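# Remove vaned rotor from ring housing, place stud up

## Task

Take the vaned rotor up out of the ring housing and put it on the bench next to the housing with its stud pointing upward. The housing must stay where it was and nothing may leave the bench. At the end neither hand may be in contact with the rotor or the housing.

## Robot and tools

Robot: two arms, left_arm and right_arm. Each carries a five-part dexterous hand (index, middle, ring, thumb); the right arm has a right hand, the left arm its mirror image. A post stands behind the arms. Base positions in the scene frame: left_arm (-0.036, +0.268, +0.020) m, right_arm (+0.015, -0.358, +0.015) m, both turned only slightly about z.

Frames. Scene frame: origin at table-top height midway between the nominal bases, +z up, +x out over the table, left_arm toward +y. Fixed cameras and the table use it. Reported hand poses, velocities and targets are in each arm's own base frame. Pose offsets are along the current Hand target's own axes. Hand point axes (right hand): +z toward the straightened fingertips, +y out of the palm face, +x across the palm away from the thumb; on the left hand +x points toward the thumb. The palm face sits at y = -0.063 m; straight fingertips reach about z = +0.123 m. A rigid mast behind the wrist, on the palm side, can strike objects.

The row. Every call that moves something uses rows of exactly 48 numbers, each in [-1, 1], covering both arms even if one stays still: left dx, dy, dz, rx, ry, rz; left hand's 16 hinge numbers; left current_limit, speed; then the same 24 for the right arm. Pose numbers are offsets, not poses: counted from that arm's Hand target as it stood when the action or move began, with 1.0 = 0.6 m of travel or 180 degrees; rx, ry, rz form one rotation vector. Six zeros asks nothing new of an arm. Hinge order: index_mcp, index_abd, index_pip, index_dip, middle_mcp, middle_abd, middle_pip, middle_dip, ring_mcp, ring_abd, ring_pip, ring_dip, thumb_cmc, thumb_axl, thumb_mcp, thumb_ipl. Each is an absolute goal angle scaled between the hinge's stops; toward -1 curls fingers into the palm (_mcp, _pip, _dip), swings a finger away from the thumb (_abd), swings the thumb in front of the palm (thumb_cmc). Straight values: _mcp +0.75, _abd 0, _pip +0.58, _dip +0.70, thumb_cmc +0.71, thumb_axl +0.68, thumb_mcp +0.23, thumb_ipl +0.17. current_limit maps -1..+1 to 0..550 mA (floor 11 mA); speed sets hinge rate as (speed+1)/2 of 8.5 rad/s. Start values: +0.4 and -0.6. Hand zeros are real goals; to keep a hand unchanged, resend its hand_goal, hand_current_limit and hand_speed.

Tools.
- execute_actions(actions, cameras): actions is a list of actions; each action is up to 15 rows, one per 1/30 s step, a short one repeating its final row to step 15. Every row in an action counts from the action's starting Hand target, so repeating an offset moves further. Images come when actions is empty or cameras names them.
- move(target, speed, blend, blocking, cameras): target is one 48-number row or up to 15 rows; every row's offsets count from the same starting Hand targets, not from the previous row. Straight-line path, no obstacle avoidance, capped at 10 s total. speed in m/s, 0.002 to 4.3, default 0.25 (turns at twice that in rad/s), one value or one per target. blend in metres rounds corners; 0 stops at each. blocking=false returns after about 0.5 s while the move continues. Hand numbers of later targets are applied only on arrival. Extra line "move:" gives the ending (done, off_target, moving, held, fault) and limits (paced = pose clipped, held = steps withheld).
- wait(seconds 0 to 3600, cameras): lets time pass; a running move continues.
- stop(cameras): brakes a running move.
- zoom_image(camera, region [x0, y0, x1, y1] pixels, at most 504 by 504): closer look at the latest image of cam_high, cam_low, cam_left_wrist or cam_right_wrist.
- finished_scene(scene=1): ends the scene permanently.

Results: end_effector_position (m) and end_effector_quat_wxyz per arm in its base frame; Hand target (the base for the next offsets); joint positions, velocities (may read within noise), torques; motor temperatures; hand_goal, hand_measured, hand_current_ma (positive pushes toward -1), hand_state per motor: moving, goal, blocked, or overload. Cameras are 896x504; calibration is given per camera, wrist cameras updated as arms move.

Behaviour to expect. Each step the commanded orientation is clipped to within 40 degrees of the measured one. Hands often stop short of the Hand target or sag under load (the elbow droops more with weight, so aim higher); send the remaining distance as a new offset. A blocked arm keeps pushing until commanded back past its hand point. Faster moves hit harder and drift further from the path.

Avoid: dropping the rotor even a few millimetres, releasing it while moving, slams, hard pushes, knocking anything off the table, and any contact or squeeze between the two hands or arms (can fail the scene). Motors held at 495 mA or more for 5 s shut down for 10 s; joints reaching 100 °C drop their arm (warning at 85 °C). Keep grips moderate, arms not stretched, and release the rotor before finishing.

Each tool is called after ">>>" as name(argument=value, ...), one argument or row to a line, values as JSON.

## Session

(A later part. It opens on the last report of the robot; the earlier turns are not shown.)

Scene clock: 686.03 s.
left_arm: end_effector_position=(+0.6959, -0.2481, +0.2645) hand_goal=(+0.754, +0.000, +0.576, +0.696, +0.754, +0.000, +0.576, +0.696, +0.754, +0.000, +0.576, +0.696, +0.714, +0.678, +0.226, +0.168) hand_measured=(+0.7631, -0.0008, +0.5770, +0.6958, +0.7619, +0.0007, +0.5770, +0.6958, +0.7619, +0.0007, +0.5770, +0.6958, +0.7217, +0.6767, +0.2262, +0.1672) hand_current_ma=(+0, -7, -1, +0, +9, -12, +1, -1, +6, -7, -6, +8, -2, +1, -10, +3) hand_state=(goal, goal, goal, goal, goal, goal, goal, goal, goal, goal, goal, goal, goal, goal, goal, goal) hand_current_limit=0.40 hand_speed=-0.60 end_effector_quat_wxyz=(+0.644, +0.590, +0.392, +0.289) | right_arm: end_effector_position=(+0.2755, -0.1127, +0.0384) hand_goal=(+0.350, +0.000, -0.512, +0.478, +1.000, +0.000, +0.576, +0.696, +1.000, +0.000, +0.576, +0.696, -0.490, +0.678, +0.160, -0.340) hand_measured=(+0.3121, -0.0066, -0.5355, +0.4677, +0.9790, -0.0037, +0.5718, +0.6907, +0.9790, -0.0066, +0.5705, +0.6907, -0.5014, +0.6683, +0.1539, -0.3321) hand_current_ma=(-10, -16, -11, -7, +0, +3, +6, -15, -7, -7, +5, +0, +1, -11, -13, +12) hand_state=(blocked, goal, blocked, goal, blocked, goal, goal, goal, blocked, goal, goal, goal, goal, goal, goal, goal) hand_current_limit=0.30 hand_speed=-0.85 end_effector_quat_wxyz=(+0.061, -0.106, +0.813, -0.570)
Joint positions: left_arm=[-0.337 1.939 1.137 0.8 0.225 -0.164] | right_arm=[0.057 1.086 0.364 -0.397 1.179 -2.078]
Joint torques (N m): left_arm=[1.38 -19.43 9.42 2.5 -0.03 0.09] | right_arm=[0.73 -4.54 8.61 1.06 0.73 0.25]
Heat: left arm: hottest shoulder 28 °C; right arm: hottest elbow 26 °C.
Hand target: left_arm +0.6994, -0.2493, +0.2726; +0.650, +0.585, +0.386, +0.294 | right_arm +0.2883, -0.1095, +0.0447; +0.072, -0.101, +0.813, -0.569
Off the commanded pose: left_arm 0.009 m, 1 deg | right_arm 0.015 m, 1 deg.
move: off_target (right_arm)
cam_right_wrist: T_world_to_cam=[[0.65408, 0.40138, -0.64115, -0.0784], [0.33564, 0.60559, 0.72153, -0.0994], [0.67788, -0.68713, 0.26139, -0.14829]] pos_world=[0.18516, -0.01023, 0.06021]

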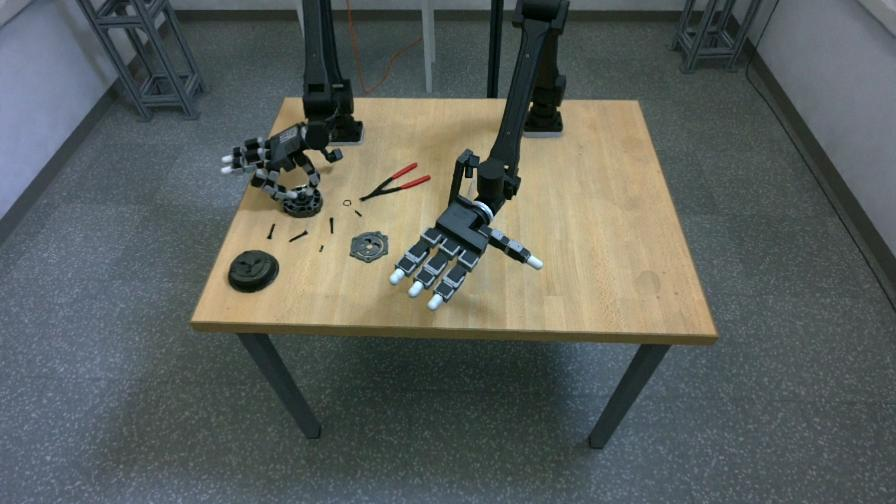

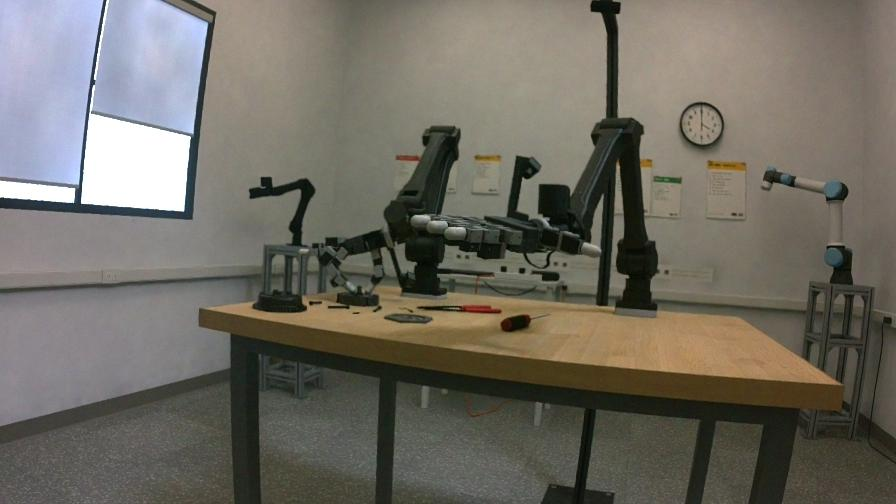

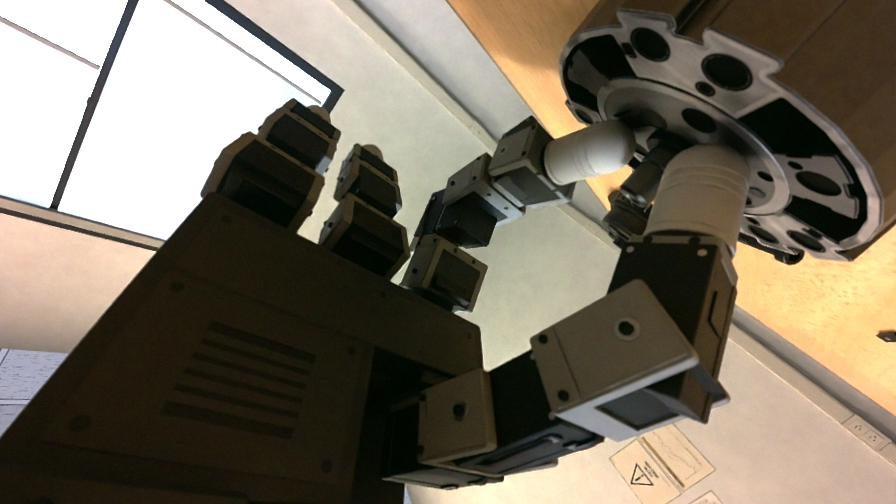

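>>> move(
  target=[0,0,0,0,0,0,0.754,0,0.576,0.696,0.754,0,0.576,0.696,0.754,0,0.576,0.696,0.714,0.678,0.226,0.168,0.4,-0.6,0.007,-0.0195,-0.0088,0,0,0,0.35,0,-0.512,0.478,1,0,0.576,0.696,1,0,0.576,0.696,-0.491,0.678,0.16,-0.34,0.3,-0.85],
  cameras=["cam_high","cam_low","cam_right_wrist"],
  speed=0.05,
)

>>> zoom_image(
  camera="cam_high",
  region=[270, 160, 340, 222],
)

>>> zoom_image(
  camera="cam_low",
  region=[320, 250, 400, 314],
)

>>> zoom_image(
  camera="cam_right_wrist",
  region=[500, 0, 896, 240],
)

Scene clock: 704.80 s.
left_arm: end_effector_position=(+0.6959, -0.2481, +0.2645) hand_goal=(+0.754, +0.000, +0.576, +0.696, +0.754, +0.000, +0.576, +0.696, +0.754, +0.000, +0.576, +0.696, +0.714, +0.678, +0.226, +0.168) hand_measured=(+0.7631, +0.0007, +0.5770, +0.6958, +0.7619, -0.0008, +0.5770, +0.6958, +0.7607, -0.0008, +0.5757, +0.6958, +0.7217, +0.6767, +0.2252, +0.1672) hand_current_ma=(-1, -13, +2, +5, +11, -9, -3, +3, +7, -11, -5, +15, -2, +4, -7, -7) hand_state=(goal, goal, goal, goal, goal, goal, goal, goal, goal, goal, goal, goal, goal, goal, goal, goal) hand_current_limit=0.40 hand_speed=-0.60 end_effector_quat_wxyz=(+0.644, +0.590, +0.392, +0.289) | right_arm: end_effector_position=(+0.2669, -0.1129, +0.0421) hand_goal=(+0.350, +0.000, -0.512, +0.478, +1.000, +0.000, +0.576, +0.696, +1.000, +0.000, +0.576, +0.696, -0.490, +0.678, +0.160, -0.340) hand_measured=(+0.3217, -0.0008, -0.5163, +0.4703, +0.9790, -0.0037, +0.5705, +0.6907, +0.9778, -0.0066, +0.5705, +0.6920, -0.5014, +0.6693, +0.1539, -0.3321) hand_current_ma=(-17, -10, -8, -5, -2, -9, +15, -15, +1, -7, -13, +7, +0, -14, -8, +12) hand_state=(blocked, goal, goal, goal, blocked, goal, goal, goal, blocked, goal, goal, goal, goal, goal, goal, goal) hand_current_limit=0.30 hand_speed=-0.85 end_effector_quat_wxyz=(+0.052, -0.113, +0.813, -0.569)
Joint positions: left_arm=[-0.337 1.939 1.137 0.8 0.225 -0.164] | right_arm=[0.058 1.053 0.364 -0.454 1.179 -2.076]
Joint torques (N m): left_arm=[1.67 -19.37 9.43 2.52 -0.02 0.09] | right_arm=[0.62 -6.07 9.5 0.81 0.74 0.21]
Heat: left arm: hottest shoulder 28 °C; right arm: hottest elbow 26 °C.
Hand target: left_arm +0.6994, -0.2493, +0.2726; +0.650, +0.585, +0.386, +0.294 | right_arm +0.2840, -0.1095, +0.0575; +0.072, -0.101, +0.813, -0.569
Off the commanded pose: left_arm 0.009 m, 1 deg | right_arm 0.023 m, 3 deg.
move: off_target (right_arm)
cam_right_wrist: T_world_to_cam=[[0.63942, 0.40104, -0.65598, -0.0658], [0.35146, 0.60636, 0.7133, -0.10292], [0.68383, -0.68665, 0.24677, -0.1445]] pos_world=[0.17705, -0.01043, 0.06591]

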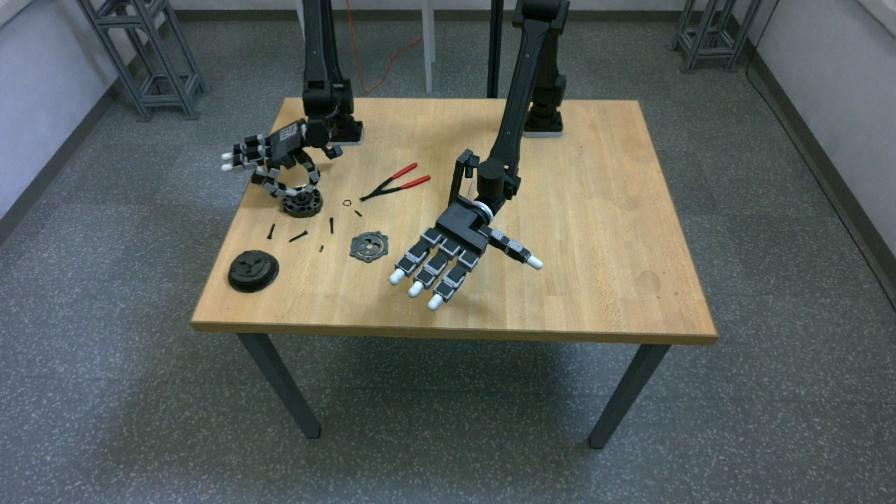

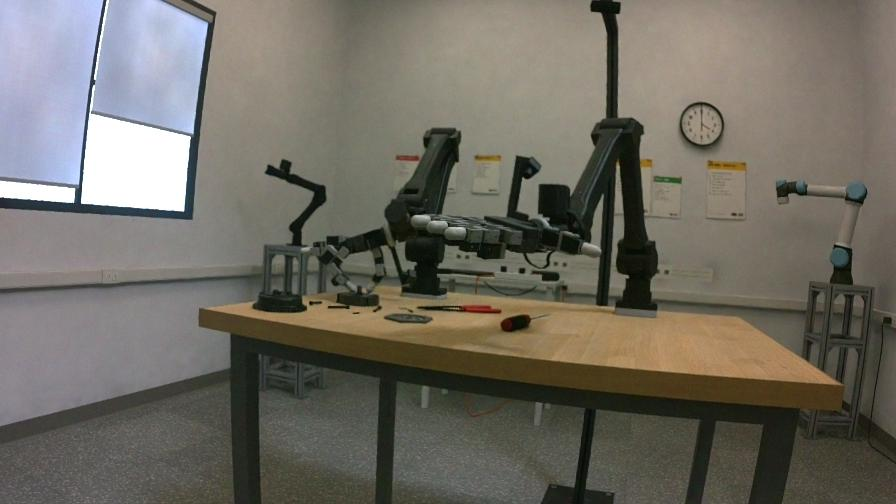

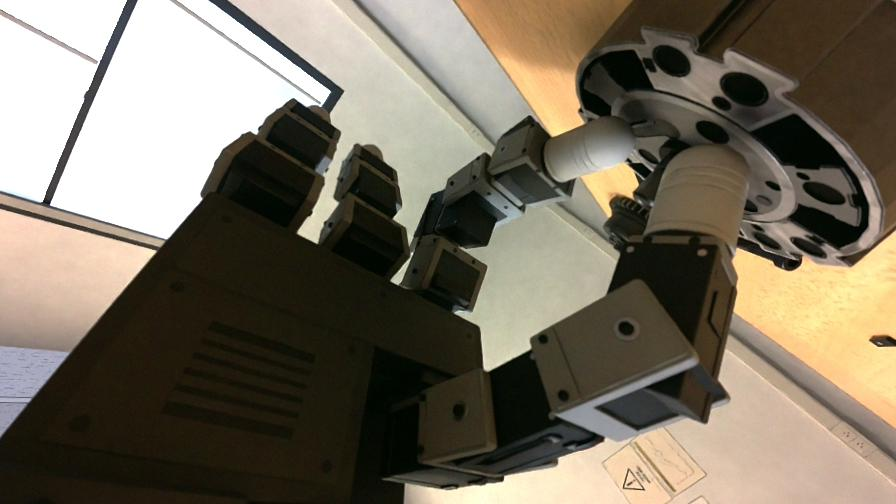

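Scaled by 7.200 from the camera's image (finer frame: 1280x720).

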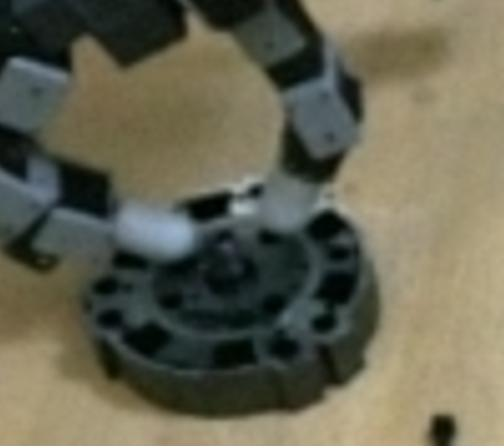

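Scaled by 6.300 from the camera's image (finer frame: 1280x720).

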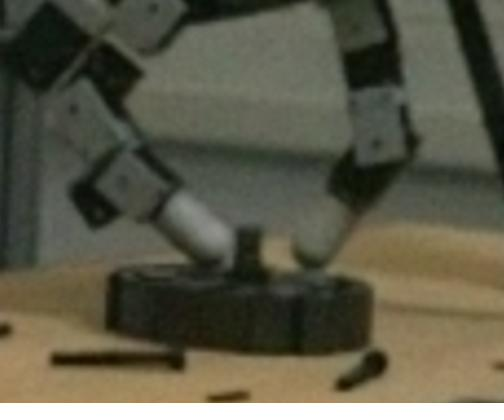

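Scaled by 1.273 from the camera's image (finer frame: 1280x720).

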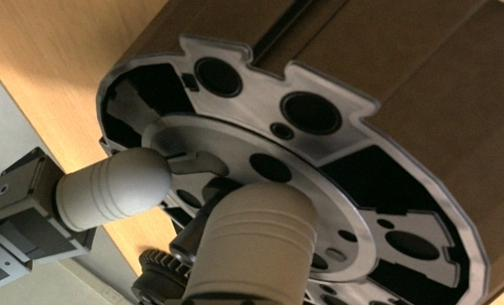

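>>> move(
  target=[0,0,0,0,0,0,0.754,0,0.576,0.696,0.754,0,0.576,0.696,0.754,0,0.576,0.696,0.714,0.678,0.226,0.168,0.4,-0.6,0.0088,-0.0578,-0.0238,0,0.0389,0.0142,0.538,0,-0.609,0.478,1,0,0.576,0.696,1,0,0.576,0.696,-0.491,0.678,0.302,-0.402,0.4,-0.7],
  cameras=["cam_low","cam_right_wrist"],
  speed=0.08,
)

>>> zoom_image(
  camera="cam_low",
  region=[310, 230, 410, 310],
)

Scene clock: 745.07 s.
left_arm: end_effector_position=(+0.6959, -0.2481, +0.2645) hand_goal=(+0.754, +0.000, +0.576, +0.696, +0.754, +0.000, +0.576, +0.696, +0.754, +0.000, +0.576, +0.696, +0.714, +0.678, +0.226, +0.168) hand_measured=(+0.7631, +0.0007, +0.5770, +0.6971, +0.7619, -0.0008, +0.5757, +0.6958, +0.7619, -0.0008, +0.5757, +0.6958, +0.7217, +0.6777, +0.2262, +0.1681) hand_current_ma=(+0, -8, -5, +1, +5, -14, -2, +6, +5, -4, -7, +7, -7, +5, -5, -4) hand_state=(goal, goal, goal, goal, goal, goal, goal, goal, goal, goal, goal, goal, goal, goal, goal, goal) hand_current_limit=0.40 hand_speed=-0.60 end_effector_quat_wxyz=(+0.644, +0.590, +0.392, +0.289) | right_arm: end_effector_position=(+0.2609, -0.1121, +0.0813) hand_goal=(+0.538, +0.000, -0.608, +0.478, +1.000, +0.000, +0.576, +0.696, +1.000, +0.000, +0.576, +0.696, -0.490, +0.678, +0.302, -0.402) hand_measured=(+0.5099, +0.0007, -0.5971, +0.4703, +0.9790, -0.0037, +0.5705, +0.6907, +0.9790, -0.0066, +0.5705, +0.6920, -0.5002, +0.6683, +0.2965, -0.3959) hand_current_ma=(-21, -14, +3, -4, +5, -4, +2, -9, -7, +3, -3, +5, -8, -12, -4, +10) hand_state=(blocked, goal, goal, goal, blocked, goal, goal, goal, blocked, goal, goal, goal, goal, goal, goal, goal) hand_current_limit=0.40 hand_speed=-0.70 end_effector_quat_wxyz=(+0.018, -0.059, +0.819, -0.571)
Joint positions: left_arm=[-0.337 1.939 1.137 0.8 0.225 -0.164] | right_arm=[0.082 1.066 0.518 -0.963 1.215 -1.674]
Joint torques (N m): left_arm=[1.55 -19.72 9.4 2.56 -0.03 0.1] | right_arm=[0.62 -4.89 10.14 0.16 1.02 0.27]
Heat: left arm: hottest shoulder 28 °C; right arm: hottest elbow 28 °C.
Hand target: left_arm +0.6994, -0.2493, +0.2726; +0.650, +0.585, +0.386, +0.294 | right_arm +0.2784, -0.1094, +0.0950; +0.035, -0.048, +0.818, -0.572
Off the commanded pose: left_arm 0.009 m, 1 deg | right_arm 0.022 m, 2 deg.
move: off_target (right_arm)
cam_right_wrist: T_world_to_cam=[[0.6896, 0.31699, -0.65113, -0.05953], [0.42052, 0.55673, 0.71639, -0.15301], [0.58959, -0.76784, 0.25062, -0.13429]] pos_world=[0.18457, 0.00094, 0.10451]

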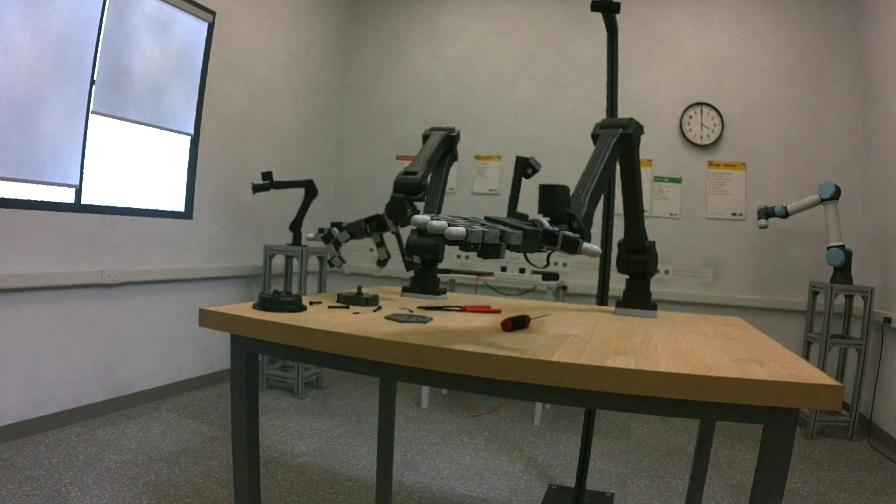

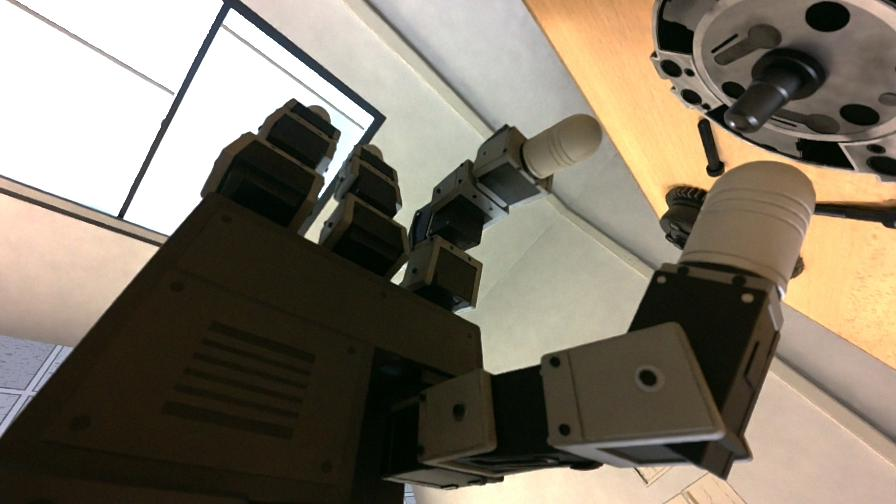

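Scaled by 5.040 from the camera's image (finer frame: 1280x720).

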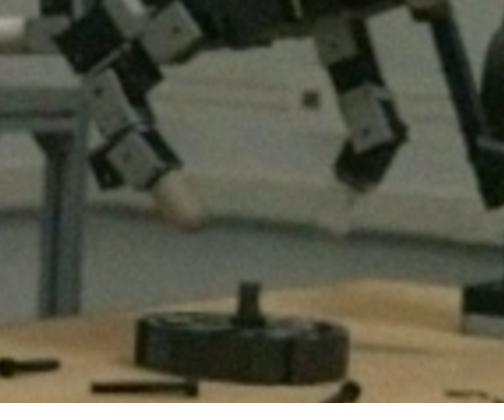

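>>> move(
  target=[
    [0,0,0,0,0,0,0.754,0,0.576,0.696,0.754,0,0.576,0.696,0.754,0,0.576,0.696,0.714,0.678,0.226,0.168,0.4,-0.6,0,-0.0627,-0.0228,0,0,0,0.538,0,-0.609,0.478,1,0,0.576,0.696,1,0,0.576,0.696,-0.491,0.678,0.302,-0.402,0.4,-0.7],
    [0,0,0,0,0,0,0.754,0,0.576,0.696,0.754,0,0.576,0.696,0.754,0,0.576,0.696,0.714,0.678,0.226,0.168,0.4,-0.6,0,0.0807,0.0293,0,0,0,0.538,0,-0.609,0.478,1,0,0.576,0.696,1,0,0.576,0.696,-0.491,0.678,0.302,-0.402,0.4,-0.7],
  ],
  cameras=["cam_high","cam_low","cam_right_wrist"],
  speed=0.06,
)

>>> zoom_image(
  camera="cam_high",
  region=[270, 160, 340, 222],
)

>>> zoom_image(
  camera="cam_low",
  region=[320, 250, 400, 314],
)

>>> zoom_image(
  camera="cam_right_wrist",
  region=[500, 0, 896, 240],
)

Scene clock: 764.07 s.
left_arm: end_effector_position=(+0.6959, -0.2481, +0.2645) hand_goal=(+0.754, +0.000, +0.576, +0.696, +0.754, +0.000, +0.576, +0.696, +0.754, +0.000, +0.576, +0.696, +0.714, +0.678, +0.226, +0.168) hand_measured=(+0.7631, -0.0008, +0.5770, +0.6958, +0.7607, -0.0008, +0.5782, +0.6958, +0.7619, +0.0007, +0.5770, +0.6958, +0.7217, +0.6767, +0.2262, +0.1672) hand_current_ma=(+4, -9, +3, +2, +11, -12, +3, +2, +7, -8, -4, +11, -3, +5, -9, -5) hand_state=(goal, goal, goal, goal, goal, goal, goal, goal, goal, goal, goal, goal, goal, goal, goal, goal) hand_current_limit=0.40 hand_speed=-0.60 end_effector_quat_wxyz=(+0.644, +0.590, +0.392, +0.289) | right_arm: end_effector_position=(+0.2761, -0.1104, +0.0446) hand_goal=(+0.538, +0.000, -0.608, +0.478, +1.000, +0.000, +0.576, +0.696, +1.000, +0.000, +0.576, +0.696, -0.490, +0.678, +0.302, -0.402) hand_measured=(+0.5099, +0.0007, -0.5984, +0.4703, +0.9790, -0.0023, +0.5705, +0.6894, +0.9778, -0.0052, +0.5693, +0.6907, -0.5014, +0.6693, +0.2965, -0.3969) hand_current_ma=(-12, -5, -6, -1, +7, +1, +1, -12, -6, -3, -4, -3, +10, -4, -8, +8) hand_state=(blocked, goal, goal, goal, blocked, goal, goal, goal, blocked, goal, goal, goal, goal, goal, goal, goal) hand_current_limit=0.40 hand_speed=-0.70 end_effector_quat_wxyz=(+0.030, -0.049, +0.819, -0.571)
Joint positions: left_arm=[-0.337 1.939 1.137 0.8 0.225 -0.164] | right_arm=[0.084 1.192 0.481 -0.783 1.217 -1.661]
Joint torques (N m): left_arm=[1.67 -19.37 9.4 2.5 -0.02 0.08] | right_arm=[0.5 -5.95 6.15 0.96 1 0.19]
Heat: left arm: hottest shoulder 28 °C; right arm: hottest elbow 28 °C.
Hand target: left_arm +0.6994, -0.2493, +0.2726; +0.650, +0.585, +0.386, +0.294 | right_arm +0.2786, -0.1093, +0.0435; +0.035, -0.048, +0.818, -0.572
Off the commanded pose: left_arm 0.009 m, 1 deg | right_arm 0.003 m, 1 deg.
move: done
cam_right_wrist: T_world_to_cam=[[0.70959, 0.31645, -0.62956, -0.10091], [0.40012, 0.55448, 0.7297, -0.12932], [0.57999, -0.76968, 0.26683, -0.13109]] pos_world=[0.19938, 0.00274, 0.06581]

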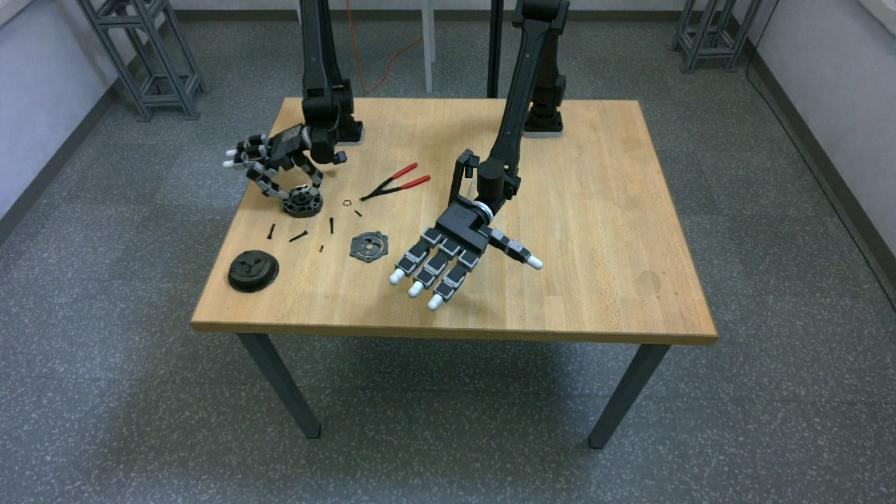

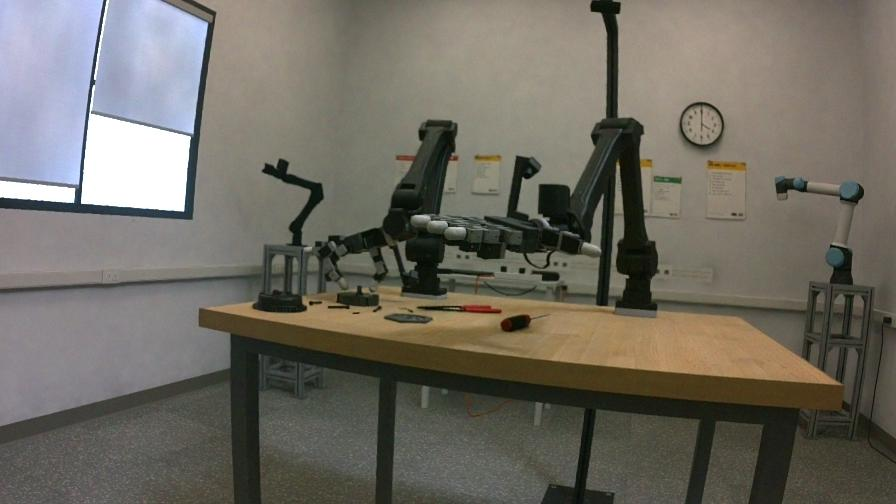

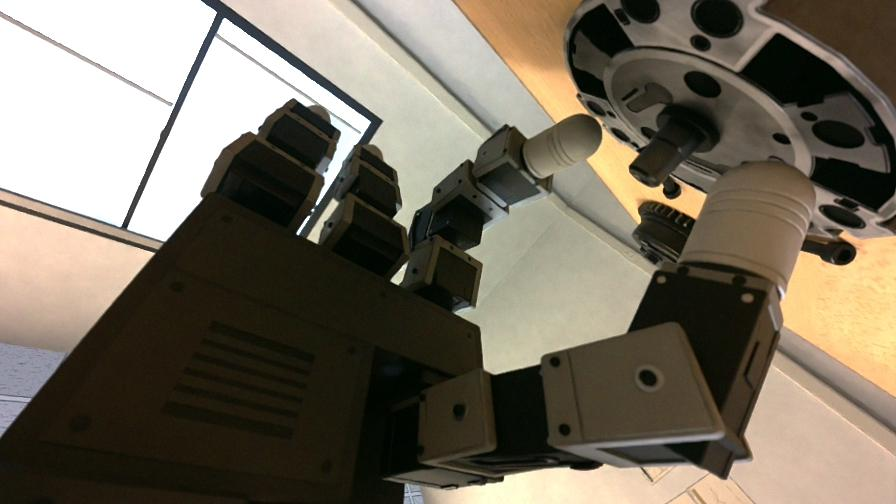

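Scaled by 7.200 from the camera's image (finer frame: 1280x720).

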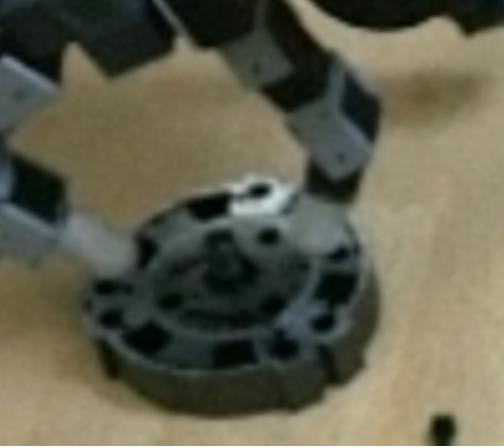

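Scaled by 6.300 from the camera's image (finer frame: 1280x720).

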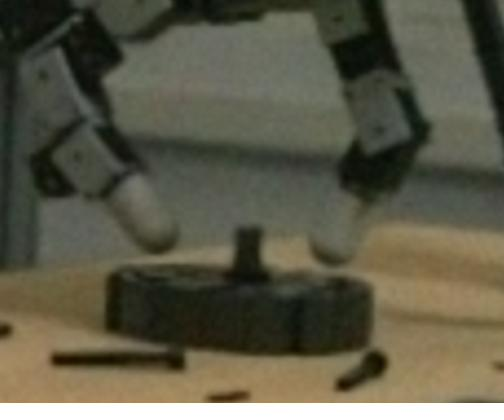

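Scaled by 1.273 from the camera's image (finer frame: 1280x720).

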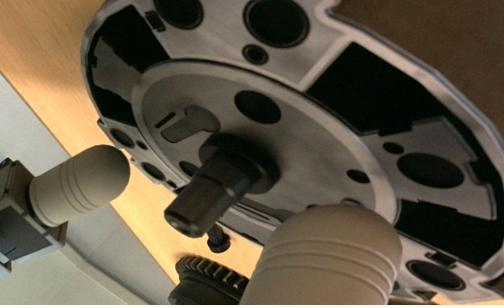

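>>> move(
  target=[
    [0,0,0,0,0,0,0.754,0,0.576,0.696,0.754,0,0.576,0.696,0.754,0,0.576,0.696,0.714,0.678,0.226,0.168,0.4,-0.6,-0.0038,-0.0403,-0.0209,0,0,0,0.53,0,-0.609,0.478,1,0,0.576,0.696,1,0,0.576,0.696,-0.491,0.678,0.302,-0.402,0.4,-0.7],
    [0,0,0,0,0,0,0.754,0,0.576,0.696,0.754,0,0.576,0.696,0.754,0,0.576,0.696,0.714,0.678,0.226,0.168,0.4,-0.6,-0.0038,0.0067,-0.0038,0,0,0,0.323,0,-0.512,0.478,1,0,0.576,0.696,1,0,0.576,0.696,-0.491,0.678,0.122,-0.325,0.2,-0.85],
  ],
  cameras=["cam_high","cam_low","cam_right_wrist"],
  speed=0.06,
)

>>> zoom_image(
  camera="cam_high",
  region=[270, 160, 340, 222],
)

>>> zoom_image(
  camera="cam_low",
  region=[320, 250, 400, 314],
)

>>> zoom_image(
  camera="cam_right_wrist",
  region=[500, 0, 896, 240],
)

Scene clock: 799.80 s.
left_arm: end_effector_position=(+0.6959, -0.2481, +0.2645) hand_goal=(+0.754, +0.000, +0.576, +0.696, +0.754, +0.000, +0.576, +0.696, +0.754, +0.000, +0.576, +0.696, +0.714, +0.678, +0.226, +0.168) hand_measured=(+0.7631, -0.0008, +0.5770, +0.6971, +0.7619, +0.0007, +0.5770, +0.6971, +0.7619, +0.0007, +0.5757, +0.6945, +0.7217, +0.6777, +0.2262, +0.1681) hand_current_ma=(-2, -7, -1, +0, +9, -11, +1, +3, +6, -6, -7, +9, -6, +1, -9, -4) hand_state=(goal, goal, goal, goal, goal, goal, goal, goal, goal, goal, goal, goal, goal, goal, goal, goal) hand_current_limit=0.40 hand_speed=-0.60 end_effector_quat_wxyz=(+0.644, +0.590, +0.392, +0.289) | right_arm: end_effector_position=(+0.2789, -0.1066, +0.0425) hand_goal=(+0.324, +0.000, -0.512, +0.478, +1.000, +0.000, +0.576, +0.696, +1.000, +0.000, +0.576, +0.696, -0.490, +0.678, +0.122, -0.324) hand_measured=(+0.3169, -0.0008, -0.5137, +0.4716, +0.9790, -0.0052, +0.5705, +0.6907, +0.9778, -0.0066, +0.5705, +0.6920, -0.5002, +0.6693, +0.1233, -0.3264) hand_current_ma=(-3, -19, -19, +2, -3, -2, +4, -6, -2, -11, -6, +2, +1, -9, -2, +7) hand_state=(goal, goal, goal, goal, blocked, goal, goal, goal, blocked, goal, goal, goal, goal, goal, goal, goal) hand_current_limit=0.20 hand_speed=-0.85 end_effector_quat_wxyz=(+0.031, -0.049, +0.819, -0.571)
Joint positions: left_arm=[-0.337 1.939 1.137 0.8 0.225 -0.164] | right_arm=[0.099 1.215 0.491 -0.806 1.218 -1.62]
Joint torques (N m): left_arm=[1.85 -19.6 9.4 2.55 0.01 0.1] | right_arm=[0.5 -6.07 5.89 0.88 0.97 0.21]
Heat: left arm: hottest shoulder 28 °C; right arm: hottest elbow 26 °C.
Hand target: left_arm +0.6994, -0.2493, +0.2726; +0.650, +0.585, +0.386, +0.294 | right_arm +0.2805, -0.1056, +0.0405; +0.035, -0.048, +0.818, -0.572
Off the commanded pose: left_arm 0.009 m, 1 deg | right_arm 0.003 m, 0 deg.
move: done
cam_right_wrist: T_world_to_cam=[[0.71018, 0.31675, -0.62874, -0.10562], [0.39854, 0.55531, 0.72993, -0.13048], [0.58035, -0.76896, 0.26813, -0.12935]] pos_world=[0.20208, 0.00644, 0.06351]

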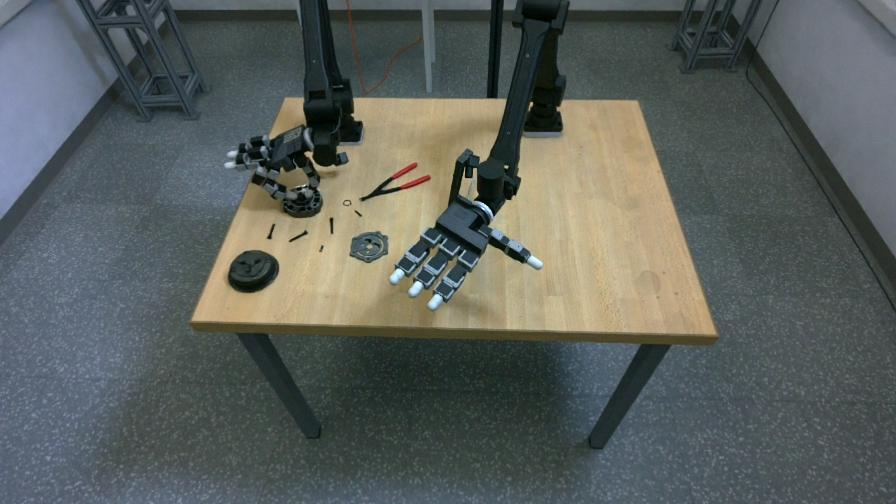

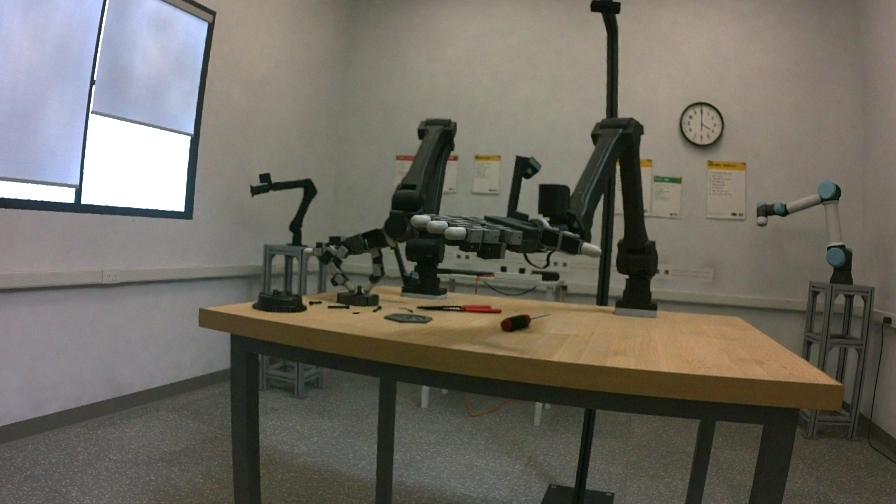

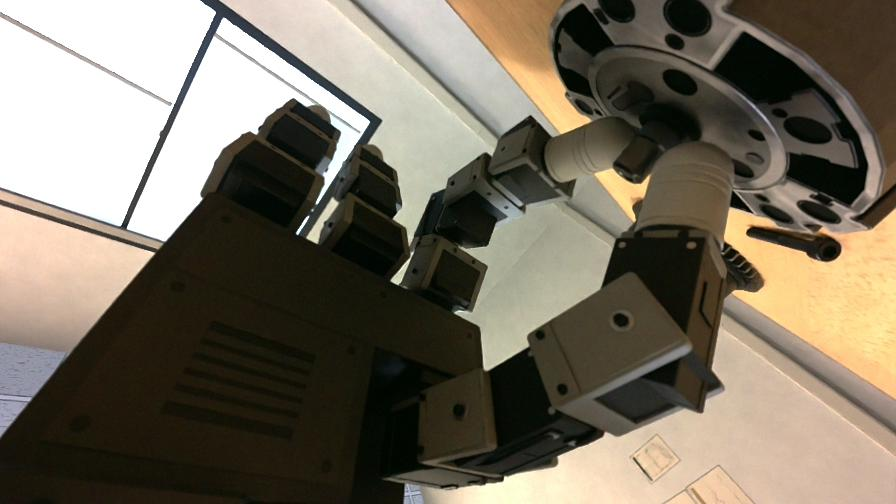

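Scaled by 7.200 from the camera's image (finer frame: 1280x720).

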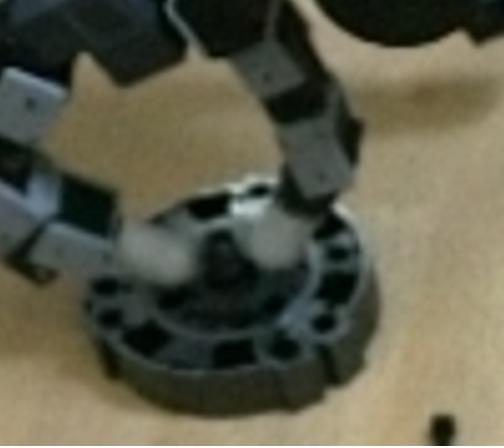

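Scaled by 6.300 from the camera's image (finer frame: 1280x720).

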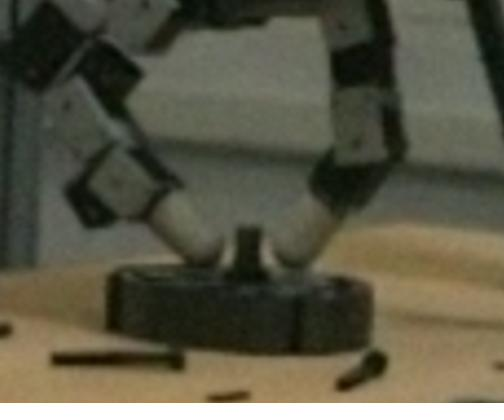

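Scaled by 1.273 from the camera's image (finer frame: 1280x720).

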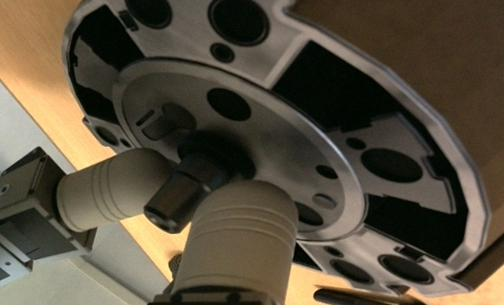

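>>> move(
  target=[0,0,0,0,0,0,0.754,0,0.576,0.696,0.754,0,0.576,0.696,0.754,0,0.576,0.696,0.714,0.678,0.226,0.168,0.4,-0.6,0,0,0,0,0,0,0.12,0,-0.56,0.40,1,0,0.576,0.696,1,0,0.576,0.696,-0.491,0.678,-0.05,-0.33,0.2,-0.88],
  cameras=["cam_high","cam_low","cam_right_wrist"],
  speed=0.05,
)

>>> zoom_image(
  camera="cam_low",
  region=[320, 250, 400, 314],
)

>>> zoom_image(
  camera="cam_right_wrist",
  region=[500, 0, 896, 240],
)

Scene clock: 824.87 s.
left_arm: end_effector_position=(+0.6959, -0.2481, +0.2645) hand_goal=(+0.754, +0.000, +0.576, +0.696, +0.754, +0.000, +0.576, +0.696, +0.754, +0.000, +0.576, +0.696, +0.714, +0.678, +0.226, +0.168) hand_measured=(+0.7631, -0.0008, +0.5770, +0.6958, +0.7619, -0.0008, +0.5770, +0.6958, +0.7619, -0.0008, +0.5770, +0.6958, +0.7217, +0.6777, +0.2252, +0.1672) hand_current_ma=(+1, -7, +3, +2, +12, -11, +1, +4, +7, -8, -3, +6, -7, +1, -10, -5) hand_state=(goal, goal, goal, goal, goal, goal, goal, goal, goal, goal, goal, goal, goal, goal, goal, goal) hand_current_limit=0.40 hand_speed=-0.60 end_effector_quat_wxyz=(+0.644, +0.590, +0.392, +0.289) | right_arm: end_effector_position=(+0.2789, -0.1069, +0.0427) hand_goal=(+0.120, +0.000, -0.560, +0.400, +1.000, +0.000, +0.576, +0.696, +1.000, +0.000, +0.576, +0.696, -0.490, +0.678, -0.050, -0.330) hand_measured=(+0.2892, -0.0023, -0.5175, +0.4448, +0.9790, -0.0037, +0.5705, +0.6907, +0.9778, -0.0052, +0.5705, +0.6907, -0.5002, +0.6693, +0.0876, -0.3073) hand_current_ma=(+113, -5, +6, +5, +6, -2, -3, -12, +1, -2, -1, -1, -3, -11, +120, +12) hand_state=(blocked, goal, blocked, blocked, blocked, goal, goal, goal, blocked, goal, goal, goal, goal, goal, blocked, blocked) hand_current_limit=0.20 hand_speed=-0.88 end_effector_quat_wxyz=(+0.031, -0.049, +0.818, -0.572)
Joint positions: left_arm=[-0.337 1.939 1.137 0.8 0.225 -0.164] | right_arm=[0.099 1.216 0.491 -0.806 1.22 -1.62]
Joint torques (N m): left_arm=[1.73 -19.37 9.36 2.5 -0.01 0.1] | right_arm=[0.44 -6.12 5.89 0.88 0.91 0.21]
Heat: left arm: hottest shoulder 28 °C; right arm: hottest elbow 25 °C.
Hand target: left_arm +0.6994, -0.2493, +0.2726; +0.650, +0.585, +0.386, +0.294 | right_arm +0.2804, -0.1056, +0.0404; +0.035, -0.048, +0.818, -0.572
Off the commanded pose: left_arm 0.009 m, 1 deg | right_arm 0.003 m, 1 deg.
move: done
cam_right_wrist: T_world_to_cam=[[0.71009, 0.31547, -0.62948, -0.10555], [0.39874, 0.55668, 0.72878, -0.13027], [0.58033, -0.7685, 0.2695, -0.12957]] pos_world=[0.20208, 0.00624, 0.06341]

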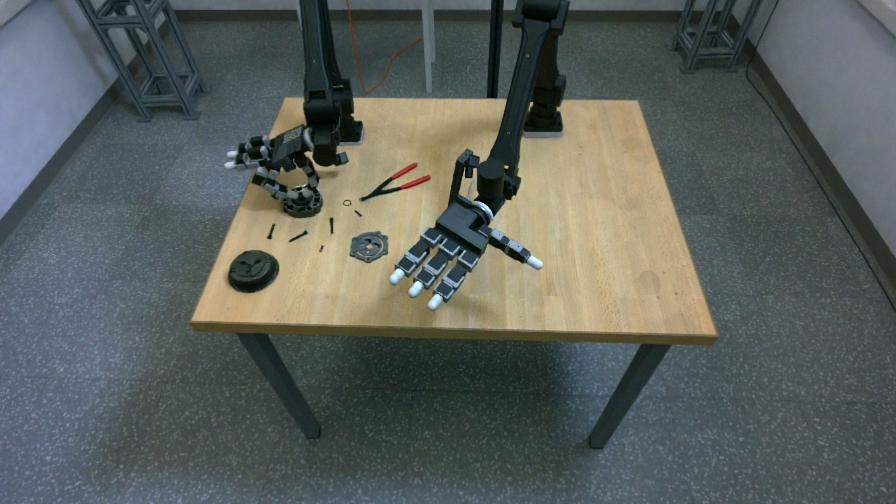

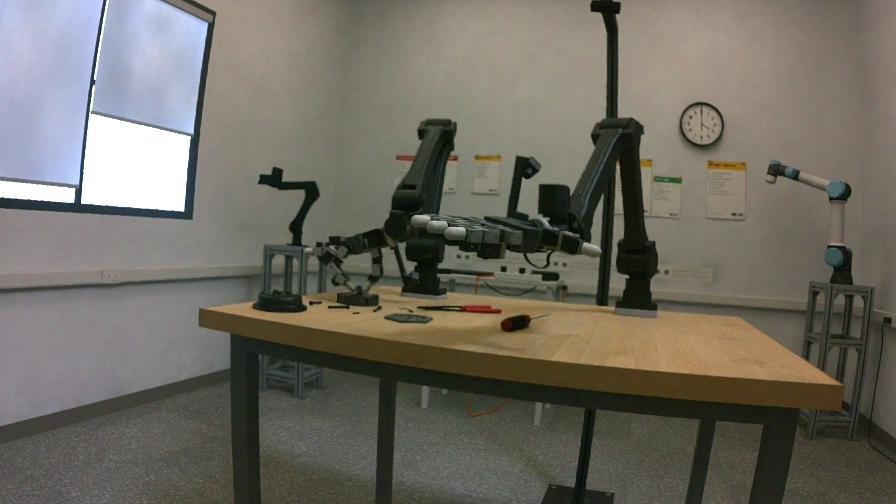

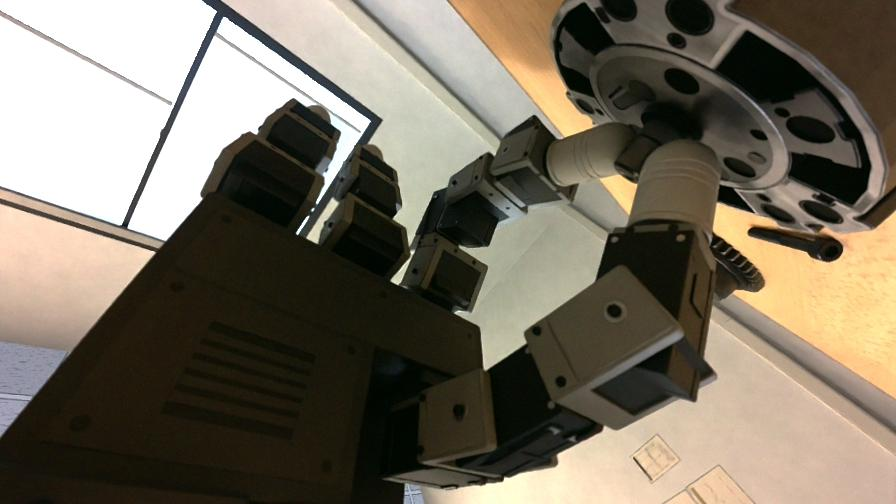

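Scaled by 6.300 from the camera's image (finer frame: 1280x720).

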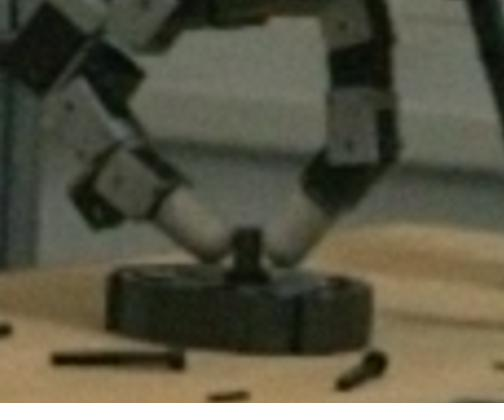

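Scaled by 1.273 from the camera's image (finer frame: 1280x720).

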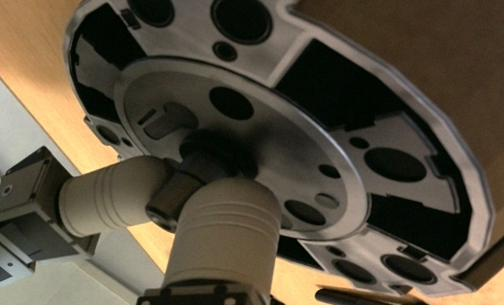

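>>> move(
  target=[0,0,0,0,0,0,0.754,0,0.576,0.696,0.754,0,0.576,0.696,0.754,0,0.576,0.696,0.714,0.678,0.226,0.168,0.4,-0.6,0,0,0,0,0,0,0.02,0,-0.67,0.33,1,0,0.576,0.696,1,0,0.576,0.696,-0.491,0.678,-0.14,-0.40,0.4,-0.9],
  cameras=["cam_high","cam_low","cam_right_wrist"],
  speed=0.05,
)

>>> zoom_image(
  camera="cam_low",
  region=[320, 250, 400, 314],
)

>>> zoom_image(
  camera="cam_right_wrist",
  region=[500, 0, 896, 240],
)

Scene clock: 835.67 s.
left_arm: end_effector_position=(+0.6959, -0.2481, +0.2645) hand_goal=(+0.754, +0.000, +0.576, +0.696, +0.754, +0.000, +0.576, +0.696, +0.754, +0.000, +0.576, +0.696, +0.714, +0.678, +0.226, +0.168) hand_measured=(+0.7631, -0.0008, +0.5770, +0.6958, +0.7607, +0.0007, +0.5770, +0.6958, +0.7619, -0.0008, +0.5770, +0.6958, +0.7217, +0.6777, +0.2262, +0.1681) hand_current_ma=(+1, -9, +3, -1, +11, -8, +0, +2, +5, -8, -2, +6, -1, -2, -10, -2) hand_state=(goal, goal, goal, goal, goal, goal, goal, goal, goal, goal, goal, goal, goal, goal, goal, goal) hand_current_limit=0.40 hand_speed=-0.60 end_effector_quat_wxyz=(+0.644, +0.590, +0.392, +0.289) | right_arm: end_effector_position=(+0.2789, -0.1069, +0.0427) hand_goal=(+0.020, +0.000, -0.670, +0.330, +1.000, +0.000, +0.576, +0.696, +1.000, +0.000, +0.576, +0.696, -0.490, +0.678, -0.140, -0.400) hand_measured=(+0.2904, -0.0023, -0.5163, +0.4372, +0.9790, -0.0037, +0.5705, +0.6907, +0.9778, -0.0066, +0.5693, +0.6907, -0.5002, +0.6693, +0.0847, -0.3083) hand_current_ma=(+255, -12, +104, +47, -5, +4, +14, -9, -1, -12, +0, +7, +8, -14, +265, +75) hand_state=(blocked, goal, blocked, blocked, blocked, goal, goal, goal, blocked, goal, goal, goal, goal, goal, blocked, blocked) hand_current_limit=0.40 hand_speed=-0.90 end_effector_quat_wxyz=(+0.031, -0.049, +0.818, -0.572)
Joint positions: left_arm=[-0.337 1.939 1.137 0.8 0.225 -0.164] | right_arm=[0.099 1.216 0.491 -0.806 1.22 -1.62]
Joint torques (N m): left_arm=[1.49 -19.55 9.46 2.55 -0.01 0.08] | right_arm=[0.44 -6.12 5.89 0.88 0.91 0.21]
Heat: left arm: hottest shoulder 28 °C; right arm: hottest elbow 25 °C.
Hand target: left_arm +0.6994, -0.2493, +0.2726; +0.650, +0.585, +0.386, +0.294 | right_arm +0.2804, -0.1056, +0.0404; +0.035, -0.048, +0.818, -0.572
Off the commanded pose: left_arm 0.009 m, 1 deg | right_arm 0.003 m, 0 deg.
move: done
cam_right_wrist: T_world_to_cam=[[0.71009, 0.31547, -0.62948, -0.10555], [0.39874, 0.55668, 0.72878, -0.13027], [0.58033, -0.7685, 0.2695, -0.12957]] pos_world=[0.20208, 0.00624, 0.06341]

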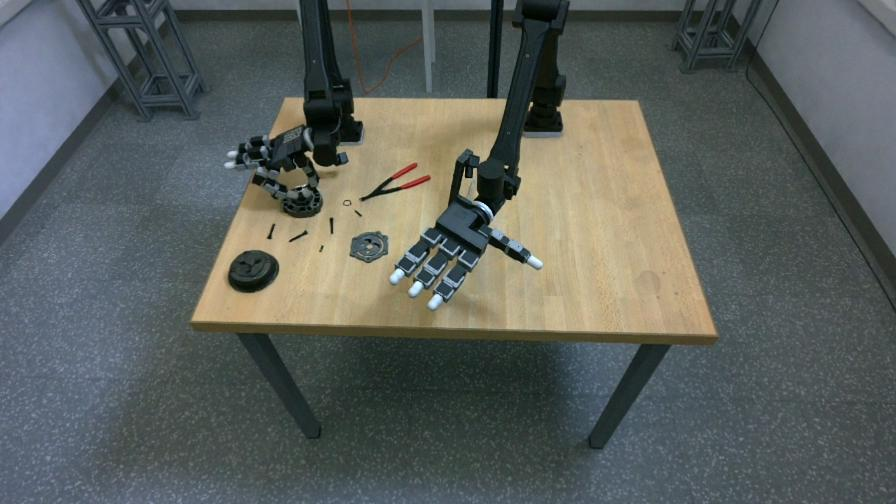

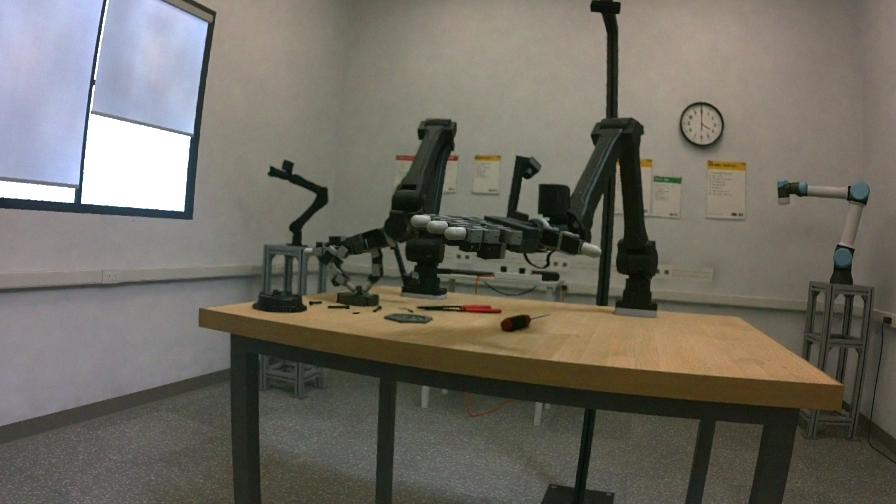

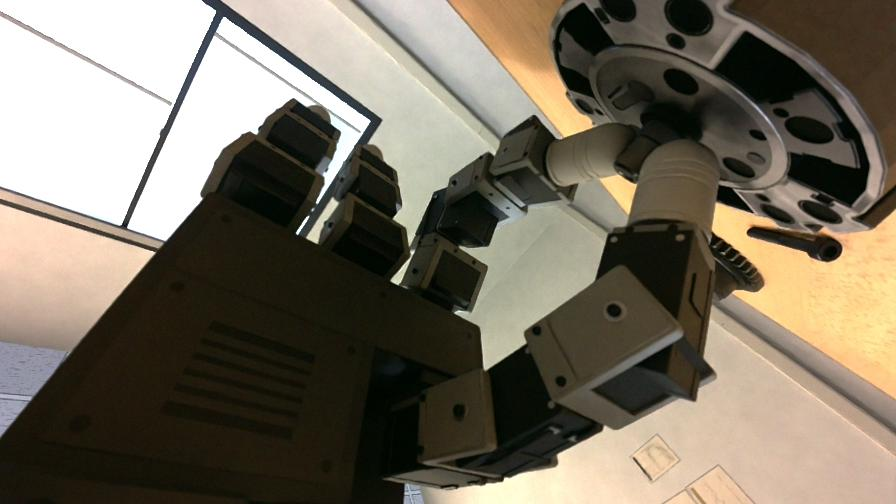

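Scaled by 6.300 from the camera's image (finer frame: 1280x720).

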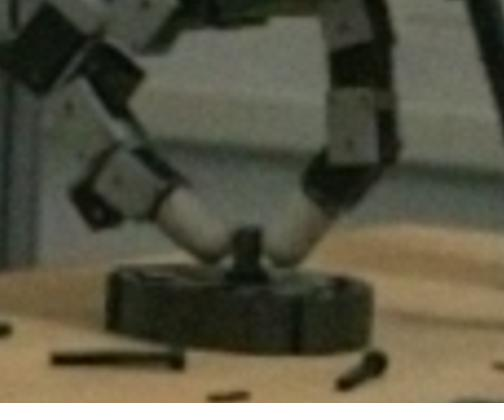

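Scaled by 1.273 from the camera's image (finer frame: 1280x720).

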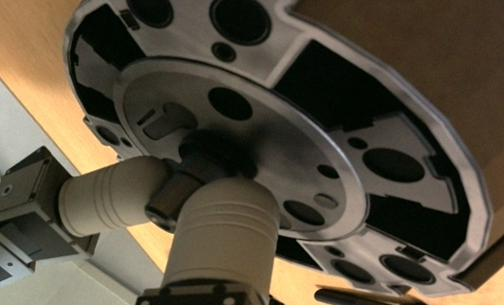

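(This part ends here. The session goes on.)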